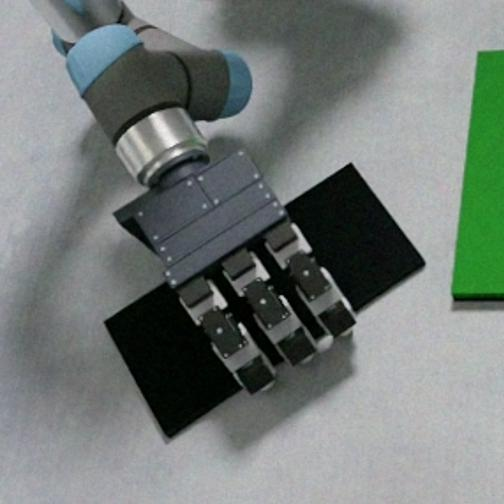

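Call:
{"api": "move", "payload": {
  "target": [
    [0,0,0,0,0,0,0.754,0,0.576,0.696,0.754,0,0.576,0.696,0.754,0,0.576,0.696,0.5,-0.4,0.226,0.168,0.4,-0.6,0,0,-0.002,0,0,0,0.52,0,0.02,0.16,0.52,0,0.02,0.16,0.52,0,0.02,0.16,-0.8,-0.4,0.226,0.168,0.3,-0.5]
  ],
  "speed": 0.01,
  "stop_force": 8
}}

Call:
{"api": "execute_actions", "payload": {
  "actions": [
    [[0,0,0,0,0,0,0.754,0,0.576,0.696,0.754,0,0.576,0.696,0.754,0,0.576,0.696,0.5,-0.4,0.226,0.168,0.4,-0.6,0,0,0,0,0,0,0.38,0,-0.04,0.12,0.38,0,-0.04,0.12,0.38,0,-0.04,0.12,-0.8,-0.4,0.226,0.168,0.78,-0.8]],
    [[0,0,0,0,0,0,0.754,0,0.576,0.696,0.754,0,0.576,0.696,0.754,0,0.576,0.696,0.5,-0.4,0.226,0.168,0.4,-0.6,0,0,0,0,0,0,0.38,0,-0.04,0.12,0.38,0,-0.04,0.12,0.38,0,-0.04,0.12,-0.8,-0.4,0.226,0.168,0.78,-0.8]]
  ]
}}

Call:
{"api": "move", "payload": {
  "target": [
    [0,0,0,0,0,0,0.754,0,0.576,0.696,0.754,0,0.576,0.696,0.754,0,0.576,0.696,0.5,-0.4,0.226,0.168,0.4,-0.6,-0.003,-0.0022,0.0144,0.013,-0.0181,0,0.38,0,-0.04,0.12,0.38,0,-0.04,0.12,0.38,0,-0.04,0.12,-0.8,-0.4,0.226,0.168,0.78,-0.8]
  ],
  "speed": 0.02,
  "cameras": ["cam_high"]
}}

Call:
{"api": "zoom_image", "payload": {
  "camera": "cam_high",
  "region": [0, 200, 200, 400]
}}

Scene clock: 111.73 s.
left_arm: end_effector_position=(+0.4201, +0.1001, +0.3116) hand_goal=(+0.754, +0.000, +0.576, +0.696, +0.754, +0.000, +0.576, +0.696, +0.754, +0.000, +0.576, +0.696, +0.500, -0.400, +0.226, +0.168) hand_measured=(+0.746, +0.002, +0.576, +0.696, +0.746, +0.002, +0.576, +0.696, +0.746, +0.002, +0.576, +0.696, +0.494, -0.398, +0.224, +0.168) hand_current_ma=(-1, +0, +0, +0, -1, +0, +0, +0, -1, +0, +0, +0, -1, +0, +0, +0) hand_state=(goal, goal, goal, goal, goal, goal, goal, goal, goal, goal, goal, goal, goal, goal, goal, goal) hand_current_limit=0.40 hand_speed=-0.60 end_effector_quat_wxyz=(-0.051, +0.071, +0.806, -0.585) | right_arm: end_effector_position=(+0.5734, -0.3584, +0.0319) hand_goal=(+0.520, +0.000, +0.020, +0.160, +0.520, +0.000, +0.020, +0.160, +0.520, +0.000, +0.020, +0.160, -0.800, -0.400, +0.226, +0.168) hand_measured=(+0.562, +0.002, +0.126, +0.218, +0.566, +0.002, +0.116, +0.228, +0.566, +0.000, +0.124, +0.218, -0.790, -0.398, +0.234, +0.170) hand_current_ma=(+66, +0, +260, +101, +74, +0, +221, +126, +73, +0, +246, +99, +7, +0, +6, +1) hand_state=(blocked, goal, blocked, blocked, blocked, goal, blocked, blocked, blocked, goal, blocked, blocked, goal, goal, goal, goal) hand_current_limit=0.30 hand_speed=-0.50 end_effector_quat_wxyz=(-0.524, +0.720, -0.368, +0.267)
Joint positions: left_arm=[2.974 -1.753 -1.818 -1.156 0.315 -1.555] | right_arm=[-0.531 -0.746 2.36 -4.061 -0.503 2.513]
Joint torques (N m): left_arm=[-11.77 36.7 10.79 2.04 0.35 -2.23] | right_arm=[7.94 -43.63 -0.09 -0.6 -0.9 2.53]
Wrist force (N): left_arm=[1.4 -2.0 -0.1] | right_arm=[-1.1 -9.3 -7.4]
Wrist torque (N m): left_arm=[-0.43 -0.09 0.44] | right_arm=[-1.67 0.21 -0.13]
Wrist force, peak (N): left_arm=[1.5 -2.3 0.0] | right_arm=[-1.3 -9.6 -7.6]
Hand target: left_arm +0.4201, +0.1001, +0.3116; -0.051, +0.071, +0.806, -0.585 | right_arm +0.5734, -0.3584, +0.0320; -0.524, +0.720, -0.368, +0.267 (not the last commanded pose)
Off the commanded pose: left_arm 0.000 m, 0 deg | right_arm 0.001 m, 0 deg.
move: contact (right_arm)

Scene clock: 112.93 s.
left_arm: end_effector_position=(+0.4201, +0.1001, +0.3116) hand_goal=(+0.754, +0.000, +0.576, +0.696, +0.754, +0.000, +0.576, +0.696, +0.754, +0.000, +0.576, +0.696, +0.500, -0.400, +0.226, +0.168) hand_measured=(+0.746, +0.002, +0.576, +0.696, +0.746, +0.002, +0.576, +0.696, +0.746, +0.002, +0.576, +0.696, +0.494, -0.398, +0.224, +0.168) hand_current_ma=(-1, +0, +0, +0, -1, +0, +0, +0, -1, +0, +0, +0, -1, +0, +0, +0) hand_state=(goal, goal, goal, goal, goal, goal, goal, goal, goal, goal, goal, goal, goal, goal, goal, goal) hand_current_limit=0.40 hand_speed=-0.60 end_effector_quat_wxyz=(-0.051, +0.071, +0.806, -0.585) | right_arm: end_effector_position=(+0.5734, -0.3584, +0.0320) hand_goal=(+0.380, +0.000, -0.040, +0.120, +0.380, +0.000, -0.040, +0.120, +0.380, +0.000, -0.040, +0.120, -0.800, -0.400, +0.226, +0.168) hand_measured=(+0.562, +0.002, +0.122, +0.212, +0.566, +0.000, +0.108, +0.224, +0.566, -0.002, +0.122, +0.210, -0.790, -0.398, +0.234, +0.170) hand_current_ma=(+490, +0, +489, +208, +490, +0, +442, +252, +490, +0, +490, +198, +6, +0, +6, +1) hand_state=(blocked, goal, blocked, blocked, blocked, goal, blocked, blocked, blocked, goal, blocked, blocked, goal, goal, goal, goal) hand_current_limit=0.78 hand_speed=-0.80 end_effector_quat_wxyz=(-0.524, +0.720, -0.368, +0.267)
Joint positions: left_arm=[2.974 -1.753 -1.818 -1.156 0.315 -1.555] | right_arm=[-0.531 -0.746 2.36 -4.061 -0.503 2.513]
Joint torques (N m): left_arm=[-11.26 36.8 10.42 2.08 0.34 -2.13] | right_arm=[-0.91 -44.92 6.28 -3.01 -1.02 2.41]
Wrist force (N): left_arm=[1.2 -2.1 0.1] | right_arm=[-0.5 -6.5 0.1]
Wrist torque (N m): left_arm=[-0.46 -0.07 0.43] | right_arm=[-1.65 0.03 -0.05]
Wrist force, peak (N): left_arm=[1.3 -2.4 0.0] | right_arm=[-1.2 -8.8 -7.3]
Hand target: left_arm +0.4201, +0.1001, +0.3116; -0.051, +0.071, +0.806, -0.585 | right_arm +0.5734, -0.3584, +0.0320; -0.524, +0.720, -0.368, +0.267
Off the commanded pose: left_arm 0.000 m, 0 deg | right_arm 0.000 m, 0 deg.

Scene clock: 115.13 s.
left_arm: end_effector_position=(+0.4201, +0.1001, +0.3116) hand_goal=(+0.754, +0.000, +0.576, +0.696, +0.754, +0.000, +0.576, +0.696, +0.754, +0.000, +0.576, +0.696, +0.500, -0.400, +0.226, +0.168) hand_measured=(+0.746, +0.002, +0.576, +0.696, +0.746, +0.002, +0.576, +0.696, +0.746, +0.002, +0.576, +0.696, +0.494, -0.398, +0.224, +0.168) hand_current_ma=(-1, +0, +0, +0, -1, +0, +0, +0, -1, +0, +0, +0, -1, +0, +0, +0) hand_state=(goal, goal, goal, goal, goal, goal, goal, goal, goal, goal, goal, goal, goal, goal, goal, goal) hand_current_limit=0.40 hand_speed=-0.60 end_effector_quat_wxyz=(-0.051, +0.071, +0.806, -0.585) | right_arm: end_effector_position=(+0.5716, -0.3597, +0.0406) hand_goal=(+0.380, +0.000, -0.040, +0.120, +0.380, +0.000, -0.040, +0.120, +0.380, +0.000, -0.040, +0.120, -0.800, -0.400, +0.226, +0.168) hand_measured=(+0.562, +0.002, +0.122, +0.212, +0.566, +0.000, +0.106, +0.224, +0.564, -0.002, +0.116, +0.208, -0.782, -0.398, +0.236, +0.172) hand_current_ma=(+489, +0, +490, +208, +490, +0, +428, +252, +489, +0, +473, +191, +14, +1, +9, +2) hand_state=(blocked, goal, blocked, blocked, blocked, goal, blocked, blocked, blocked, goal, blocked, blocked, goal, goal, goal, goal) hand_current_limit=0.78 hand_speed=-0.80 end_effector_quat_wxyz=(-0.549, +0.702, -0.358, +0.279)
Joint positions: left_arm=[2.974 -1.753 -1.818 -1.156 0.315 -1.555] | right_arm=[-0.563 -0.711 2.355 -4.181 -0.438 2.583]
Joint torques (N m): left_arm=[-11.17 36.56 9.97 2.05 0.3 -2.17] | right_arm=[-8.58 -31.26 -8.05 -3.96 4.3 3.25]
Wrist force (N): left_arm=[1.4 -2.2 0.1] | right_arm=[1.0 11.4 2.3]
Wrist torque (N m): left_arm=[-0.47 -0.08 0.46] | right_arm=[0.02 -0.35 0.14]
Wrist force, peak (N): left_arm=[1.4 -2.3 0.1] | right_arm=[1.8 12.6 3.6]
Hand target: left_arm +0.4201, +0.1001, +0.3116; -0.051, +0.071, +0.806, -0.585 | right_arm +0.5716, -0.3597, +0.0406; -0.549, +0.702, -0.358, +0.279
Off the commanded pose: left_arm 0.000 m, 0 deg | right_arm 0.000 m, 0 deg.
move: done
Images, in order (width x height): cam_high 504x504.

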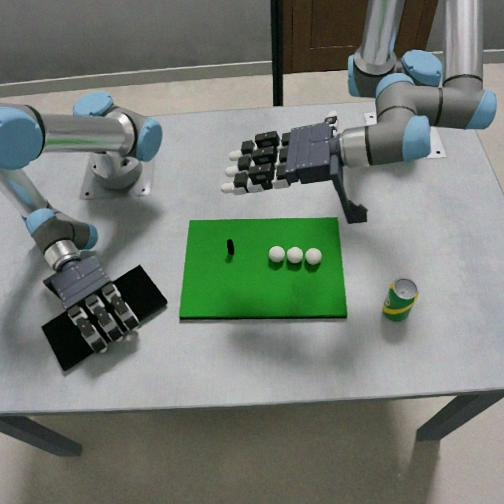

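Scaled by 2.520 from the camera's 504x504 image, which has a finer 720x720 frame.

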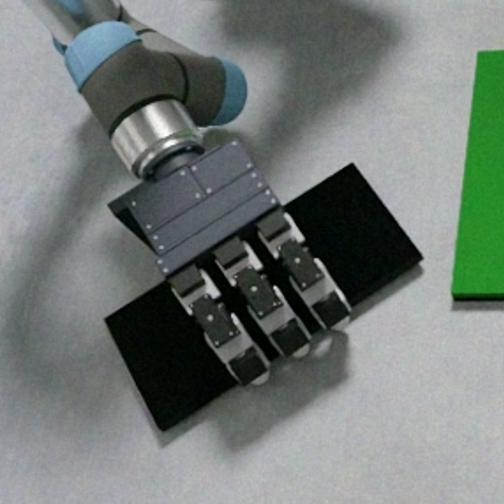

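Call:
{"api": "move", "payload": {
  "target": [
    [0,0,0,0,0,0,0.754,0,0.576,0.696,0.754,0,0.576,0.696,0.754,0,0.576,0.696,0.5,-0.4,0.226,0.168,0.4,-0.6,-0.0028,-0.0021,0.0122,0.0112,-0.0156,0,0.38,0,-0.04,0.12,0.38,0,-0.04,0.12,0.38,0,-0.04,0.12,-0.8,-0.4,0.226,0.168,0.78,-0.8]
  ],
  "speed": 0.02,
  "cameras": ["cam_high"]
}}

Call:
{"api": "zoom_image", "payload": {
  "camera": "cam_high",
  "region": [0, 200, 200, 400]
}}

Scene clock: 117.47 s.
left_arm: end_effector_position=(+0.4201, +0.1001, +0.3116) hand_goal=(+0.754, +0.000, +0.576, +0.696, +0.754, +0.000, +0.576, +0.696, +0.754, +0.000, +0.576, +0.696, +0.500, -0.400, +0.226, +0.168) hand_measured=(+0.746, +0.002, +0.576, +0.696, +0.746, +0.002, +0.576, +0.696, +0.746, +0.002, +0.576, +0.696, +0.494, -0.398, +0.224, +0.168) hand_current_ma=(-1, +0, +0, +0, -1, +0, +0, +0, -1, +0, +0, +0, -1, +0, +0, +0) hand_state=(goal, goal, goal, goal, goal, goal, goal, goal, goal, goal, goal, goal, goal, goal, goal, goal) hand_current_limit=0.40 hand_speed=-0.60 end_effector_quat_wxyz=(-0.051, +0.071, +0.806, -0.585) | right_arm: end_effector_position=(+0.5699, -0.3610, +0.0479) hand_goal=(+0.380, +0.000, -0.040, +0.120, +0.380, +0.000, -0.040, +0.120, +0.380, +0.000, -0.040, +0.120, -0.800, -0.400, +0.226, +0.168) hand_measured=(+0.556, +0.002, +0.122, +0.212, +0.560, +0.002, +0.104, +0.224, +0.558, -0.002, +0.114, +0.206, -0.782, -0.398, +0.238, +0.172) hand_current_ma=(+489, +0, +489, +208, +489, +0, +420, +252, +489, +0, +467, +188, +15, +1, +10, +2) hand_state=(blocked, goal, blocked, blocked, blocked, goal, blocked, blocked, blocked, goal, blocked, blocked, goal, goal, goal, goal) hand_current_limit=0.78 hand_speed=-0.80 end_effector_quat_wxyz=(-0.570, +0.685, -0.349, +0.290)
Joint positions: left_arm=[2.974 -1.753 -1.818 -1.156 0.315 -1.555] | right_arm=[-0.591 -0.678 2.341 -4.299 -0.385 2.667]
Joint torques (N m): left_arm=[-11.6 36.34 10.26 2.06 0.34 -2.23] | right_arm=[-9.73 -31.82 -5.98 -3.96 4.42 2.87]
Wrist force (N): left_arm=[1.3 -2.4 0.0] | right_arm=[0.1 7.5 1.3]
Wrist torque (N m): left_arm=[-0.49 -0.08 0.46] | right_arm=[-0.33 -0.22 0.09]
Wrist force, peak (N): left_arm=[1.5 -2.3 0.0] | right_arm=[1.2 12.3 2.4]
Hand target: left_arm +0.4201, +0.1001, +0.3116; -0.051, +0.071, +0.806, -0.585 | right_arm +0.5699, -0.3610, +0.0479; -0.570, +0.685, -0.349, +0.290
Off the commanded pose: left_arm 0.000 m, 0 deg | right_arm 0.000 m, 0 deg.
move: done
Images, in order (width x height): cam_high 504x504.

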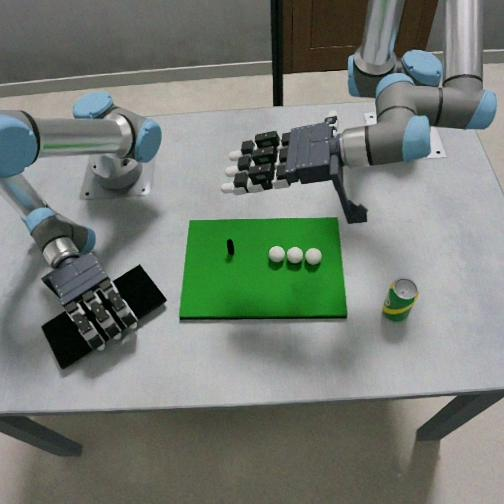

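Scaled by 2.520 from the camera's 504x504 image, which has a finer 720x720 frame.

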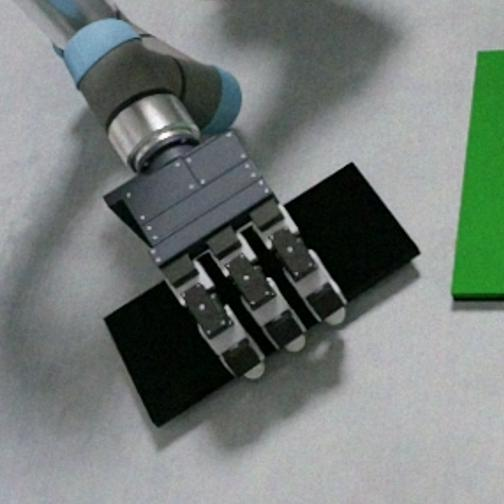

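Call:
{"api": "move", "payload": {
  "target": [
    [0,0,0,0,0,0,0.754,0,0.576,0.696,0.754,0,0.576,0.696,0.754,0,0.576,0.696,0.5,-0.4,0.226,0.168,0.4,-0.6,-0.0012,-0.0009,0.006,0.0048,-0.0067,0,0.38,0,-0.04,0.12,0.38,0,-0.04,0.12,0.38,0,-0.04,0.12,-0.8,-0.4,0.226,0.168,0.78,-0.8]
  ],
  "speed": 0.02
}}

Call:
{"api": "move", "payload": {
  "target": [
    [0,0,0,0,0,0,0.754,0,0.576,0.696,0.754,0,0.576,0.696,0.754,0,0.576,0.696,0.5,-0.4,0.226,0.168,0.4,-0.6,0.0,0.04,0,0,0,0,0.38,0,-0.04,0.12,0.38,0,-0.04,0.12,0.38,0,-0.04,0.12,-0.8,-0.4,0.226,0.168,0.78,-0.8]
  ],
  "speed": 0.03,
  "cameras": ["cam_high"]
}}

Call:
{"api": "zoom_image", "payload": {
  "camera": "cam_high",
  "region": [0, 200, 200, 400]
}}

Scene clock: 119.10 s.
left_arm: end_effector_position=(+0.4201, +0.1001, +0.3116) hand_goal=(+0.754, +0.000, +0.576, +0.696, +0.754, +0.000, +0.576, +0.696, +0.754, +0.000, +0.576, +0.696, +0.500, -0.400, +0.226, +0.168) hand_measured=(+0.746, +0.002, +0.576, +0.696, +0.746, +0.002, +0.576, +0.696, +0.746, +0.002, +0.576, +0.696, +0.494, -0.398, +0.224, +0.168) hand_current_ma=(-1, +0, +0, +0, -1, +0, +0, +0, -1, +0, +0, +0, -1, +0, +0, +0) hand_state=(goal, goal, goal, goal, goal, goal, goal, goal, goal, goal, goal, goal, goal, goal, goal, goal) hand_current_limit=0.40 hand_speed=-0.60 end_effector_quat_wxyz=(-0.051, +0.071, +0.806, -0.585) | right_arm: end_effector_position=(+0.5692, -0.3615, +0.0515) hand_goal=(+0.380, +0.000, -0.040, +0.120, +0.380, +0.000, -0.040, +0.120, +0.380, +0.000, -0.040, +0.120, -0.800, -0.400, +0.226, +0.168) hand_measured=(+0.550, +0.002, +0.122, +0.212, +0.556, +0.002, +0.104, +0.224, +0.552, -0.002, +0.114, +0.206, -0.782, -0.396, +0.238, +0.172) hand_current_ma=(+489, +0, +489, +208, +489, +0, +417, +252, +489, +0, +465, +187, +15, +1, +11, +2) hand_state=(blocked, goal, blocked, blocked, blocked, goal, blocked, blocked, blocked, goal, blocked, blocked, goal, goal, goal, goal) hand_current_limit=0.78 hand_speed=-0.80 end_effector_quat_wxyz=(-0.579, +0.678, -0.345, +0.295)
Joint positions: left_arm=[2.974 -1.753 -1.818 -1.156 0.315 -1.555] | right_arm=[-0.602 -0.664 2.333 -4.354 -0.364 2.712]
Joint torques (N m): left_arm=[-10.6 36.52 11.09 1.95 0.42 -2.08] | right_arm=[-9.72 -29.1 -5.58 -3.72 3.63 2.87]
Wrist force (N): left_arm=[1.5 -2.0 0.2] | right_arm=[-0.7 3.6 1.4]
Wrist torque (N m): left_arm=[-0.45 -0.10 0.46] | right_arm=[-0.67 -0.20 0.05]
Wrist force, peak (N): left_arm=[1.5 -2.1 -0.1] | right_arm=[0.2 8.3 1.3]
Hand target: left_arm +0.4201, +0.1001, +0.3116; -0.051, +0.071, +0.806, -0.585 | right_arm +0.5692, -0.3615, +0.0515; -0.579, +0.677, -0.345, +0.295
Off the commanded pose: left_arm 0.000 m, 0 deg | right_arm 0.000 m, 0 deg.
move: done

Scene clock: 120.37 s.
left_arm: end_effector_position=(+0.4201, +0.1001, +0.3116) hand_goal=(+0.754, +0.000, +0.576, +0.696, +0.754, +0.000, +0.576, +0.696, +0.754, +0.000, +0.576, +0.696, +0.500, -0.400, +0.226, +0.168) hand_measured=(+0.746, +0.002, +0.576, +0.696, +0.746, +0.002, +0.576, +0.696, +0.746, +0.002, +0.576, +0.696, +0.494, -0.398, +0.224, +0.168) hand_current_ma=(-1, +0, +0, +0, -1, +0, +0, +0, -1, +0, +0, +0, -1, +0, +0, +0) hand_state=(goal, goal, goal, goal, goal, goal, goal, goal, goal, goal, goal, goal, goal, goal, goal, goal) hand_current_limit=0.40 hand_speed=-0.60 end_effector_quat_wxyz=(-0.051, +0.071, +0.806, -0.585) | right_arm: end_effector_position=(+0.5692, -0.3376, +0.0515) hand_goal=(+0.380, +0.000, -0.040, +0.120, +0.380, +0.000, -0.040, +0.120, +0.380, +0.000, -0.040, +0.120, -0.800, -0.400, +0.226, +0.168) hand_measured=(+0.512, -0.012, +0.094, +0.190, +0.526, -0.008, +0.096, +0.222, +0.546, -0.004, +0.114, +0.206, -0.836, -0.408, +0.200, +0.156) hand_current_ma=(+406, -6, +370, +136, +471, -3, +381, +243, +489, -1, +464, +186, -49, -5, -41, -12) hand_state=(blocked, goal, blocked, blocked, blocked, goal, blocked, blocked, blocked, goal, blocked, blocked, blocked, goal, blocked, goal) hand_current_limit=0.78 hand_speed=-0.80 end_effector_quat_wxyz=(-0.579, +0.677, -0.345, +0.295)
Joint positions: left_arm=[2.974 -1.753 -1.818 -1.156 0.315 -1.555] | right_arm=[-0.543 -0.656 2.33 -4.419 -0.418 2.777]
Joint torques (N m): left_arm=[-11.4 36.82 9.97 2 0.27 -2.26] | right_arm=[9.34 -23.65 -5.78 -1.76 -2.06 2.64]
Wrist force (N): left_arm=[1.5 -2.1 0.0] | right_arm=[0.2 -15.0 -1.5]
Wrist torque (N m): left_arm=[-0.45 -0.11 0.46] | right_arm=[-2.66 0.51 -0.33]
Wrist force, peak (N): left_arm=[1.6 -2.3 0.0] | right_arm=[0.4 -15.1 -1.6]
Hand target: left_arm +0.4201, +0.1001, +0.3116; -0.051, +0.071, +0.806, -0.585 | right_arm +0.5692, -0.3375, +0.0515; -0.579, +0.677, -0.345, +0.295
Off the commanded pose: left_arm 0.000 m, 0 deg | right_arm 0.000 m, 0 deg.
move: done
Images, in order (width x height): cam_high 504x504.

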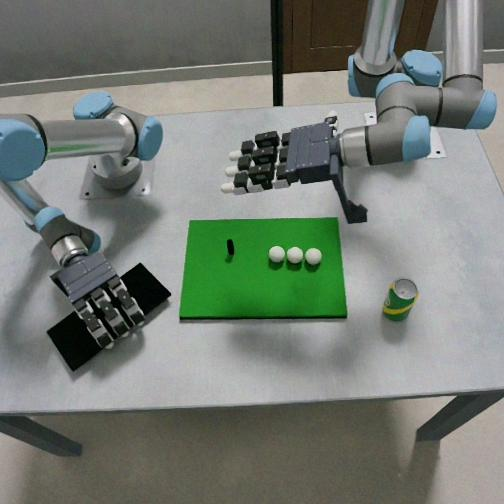

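Scaled by 2.520 from the camera's 504x504 image, which has a finer 720x720 frame.

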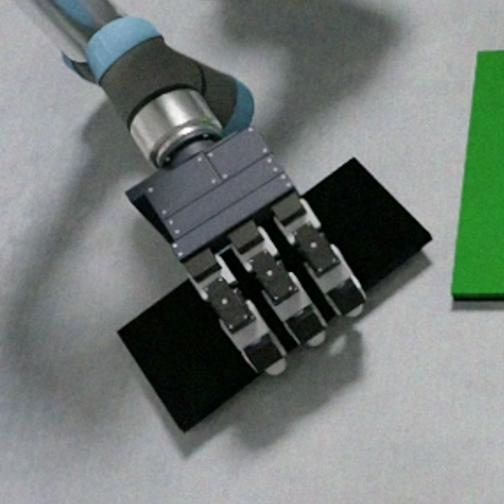

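Call:
{"api": "move", "payload": {
  "target": [
    [0,0,0,0,0,0,0.754,0,0.576,0.696,0.754,0,0.576,0.696,0.754,0,0.576,0.696,0.5,-0.4,0.226,0.168,0.4,-0.6,-0.01,-0.012,0.0,0,0,0,0.5,0,0.1,0.2,0.5,0,0.1,0.2,0.5,0,0.1,0.2,-0.8,-0.4,0.226,0.168,0.3,-0.8]
  ],
  "speed": 0.03
}}

Call:
{"api": "move", "payload": {
  "target": [
    [0,0,0,0,0,0,0.754,0,0.576,0.696,0.754,0,0.576,0.696,0.754,0,0.576,0.696,0.5,-0.4,0.226,0.168,0.4,-0.6,0,0,0.08,0,0,0,0.5,0,0.1,0.2,0.5,0,0.1,0.2,0.5,0,0.1,0.2,-0.8,-0.4,0.226,0.168,0.3,-0.8]
  ],
  "speed": 0.08,
  "cameras": ["cam_high"]
}}

Call:
{"api": "zoom_image", "payload": {
  "camera": "cam_high",
  "region": [0, 200, 200, 400]
}}

Scene clock: 122.93 s.
left_arm: end_effector_position=(+0.4201, +0.1001, +0.3116) hand_goal=(+0.754, +0.000, +0.576, +0.696, +0.754, +0.000, +0.576, +0.696, +0.754, +0.000, +0.576, +0.696, +0.500, -0.400, +0.226, +0.168) hand_measured=(+0.746, +0.002, +0.576, +0.696, +0.746, +0.002, +0.576, +0.696, +0.746, +0.002, +0.576, +0.696, +0.494, -0.398, +0.224, +0.168) hand_current_ma=(-1, +0, +0, +0, -1, +0, +0, +0, -1, +0, +0, +0, -1, +0, +0, +0) hand_state=(goal, goal, goal, goal, goal, goal, goal, goal, goal, goal, goal, goal, goal, goal, goal, goal) hand_current_limit=0.40 hand_speed=-0.60 end_effector_quat_wxyz=(-0.051, +0.071, +0.806, -0.585) | right_arm: end_effector_position=(+0.5632, -0.3447, +0.0515) hand_goal=(+0.500, +0.000, +0.100, +0.200, +0.500, +0.000, +0.100, +0.200, +0.500, +0.000, +0.100, +0.200, -0.800, -0.400, +0.226, +0.168) hand_measured=(+0.494, -0.004, +0.100, +0.202, +0.494, -0.002, +0.102, +0.204, +0.494, -0.002, +0.102, +0.202, -0.800, -0.402, +0.226, +0.166) hand_current_ma=(-3, -1, +0, +1, -3, -1, +0, +1, -3, +0, +0, +1, +0, -1, +0, -1) hand_state=(goal, goal, goal, goal, goal, goal, goal, goal, goal, goal, goal, goal, goal, goal, goal, goal) hand_current_limit=0.30 hand_speed=-0.80 end_effector_quat_wxyz=(-0.579, +0.677, -0.345, +0.295)
Joint positions: left_arm=[2.974 -1.753 -1.818 -1.156 0.315 -1.555] | right_arm=[-0.57 -0.657 2.349 -4.412 -0.393 2.749]
Joint torques (N m): left_arm=[-11.53 36.48 10.86 1.82 0.16 -2.05] | right_arm=[-7.05 -47.95 8.67 -0.01 3.4 -2.36]
Wrist force (N): left_arm=[1.3 -2.0 0.0] | right_arm=[0.6 0.4 0.5]
Wrist torque (N m): left_arm=[-0.44 -0.08 0.44] | right_arm=[0.00 -0.10 0.12]
Wrist force, peak (N): left_arm=[1.6 -2.2 0.1] | right_arm=[-3.9 -19.6 -7.4]
Hand target: left_arm +0.4201, +0.1001, +0.3116; -0.051, +0.071, +0.806, -0.585 | right_arm +0.5632, -0.3447, +0.0515; -0.579, +0.677, -0.345, +0.295
Off the commanded pose: left_arm 0.000 m, 0 deg | right_arm 0.000 m, 0 deg.
move: done

Scene clock: 124.20 s.
left_arm: end_effector_position=(+0.4201, +0.1001, +0.3116) hand_goal=(+0.754, +0.000, +0.576, +0.696, +0.754, +0.000, +0.576, +0.696, +0.754, +0.000, +0.576, +0.696, +0.500, -0.400, +0.226, +0.168) hand_measured=(+0.746, +0.002, +0.576, +0.696, +0.746, +0.002, +0.576, +0.696, +0.746, +0.002, +0.576, +0.696, +0.494, -0.398, +0.224, +0.168) hand_current_ma=(-1, +0, +0, +0, -1, +0, +0, +0, -1, +0, +0, +0, -1, +0, +0, +0) hand_state=(goal, goal, goal, goal, goal, goal, goal, goal, goal, goal, goal, goal, goal, goal, goal, goal) hand_current_limit=0.40 hand_speed=-0.60 end_effector_quat_wxyz=(-0.051, +0.071, +0.806, -0.585) | right_arm: end_effector_position=(+0.5632, -0.3447, +0.0995) hand_goal=(+0.500, +0.000, +0.100, +0.200, +0.500, +0.000, +0.100, +0.200, +0.500, +0.000, +0.100, +0.200, -0.800, -0.400, +0.226, +0.168) hand_measured=(+0.494, -0.004, +0.100, +0.202, +0.494, -0.002, +0.102, +0.204, +0.494, -0.002, +0.102, +0.202, -0.800, -0.402, +0.226, +0.166) hand_current_ma=(-3, -1, +0, +1, -3, -1, +0, +1, -3, +0, +0, +1, +0, -1, +0, -1) hand_state=(goal, goal, goal, goal, goal, goal, goal, goal, goal, goal, goal, goal, goal, goal, goal, goal) hand_current_limit=0.30 hand_speed=-0.80 end_effector_quat_wxyz=(-0.579, +0.677, -0.345, +0.295)
Joint positions: left_arm=[2.974 -1.753 -1.818 -1.156 0.315 -1.555] | right_arm=[-0.571 -0.819 2.393 -4.294 -0.392 2.749]
Joint torques (N m): left_arm=[-11.29 36.75 10.47 1.87 0.28 -2.15] | right_arm=[-5.21 -45.09 5.73 -0.19 2.68 -2.89]
Wrist force (N): left_arm=[1.6 -2.0 0.2] | right_arm=[0.4 0.4 0.5]
Wrist torque (N m): left_arm=[-0.45 -0.11 0.46] | right_arm=[0.03 -0.09 0.14]
Wrist force, peak (N): left_arm=[1.5 -2.2 0.0] | right_arm=[0.6 1.0 0.6]
Hand target: left_arm +0.4201, +0.1001, +0.3116; -0.051, +0.071, +0.806, -0.585 | right_arm +0.5632, -0.3447, +0.0995; -0.579, +0.677, -0.345, +0.295
Off the commanded pose: left_arm 0.000 m, 0 deg | right_arm 0.000 m, 0 deg.
move: done
Images, in order (width x height): cam_high 504x504.

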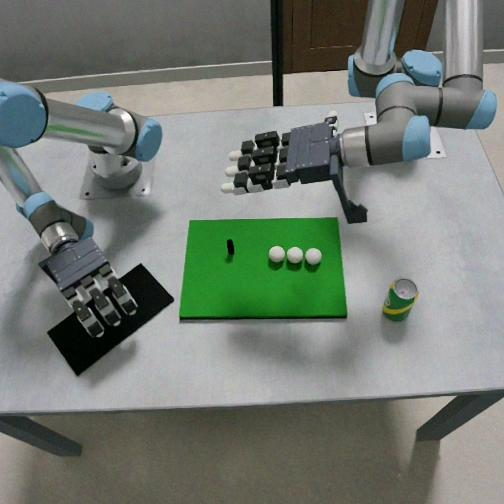

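Scaled by 2.520 from the camera's 504x504 image, which has a finer 720x720 frame.

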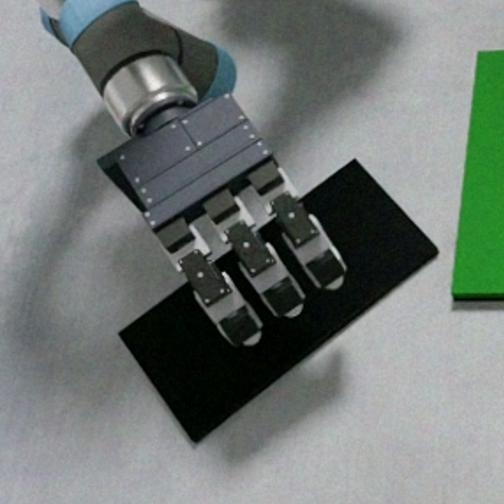

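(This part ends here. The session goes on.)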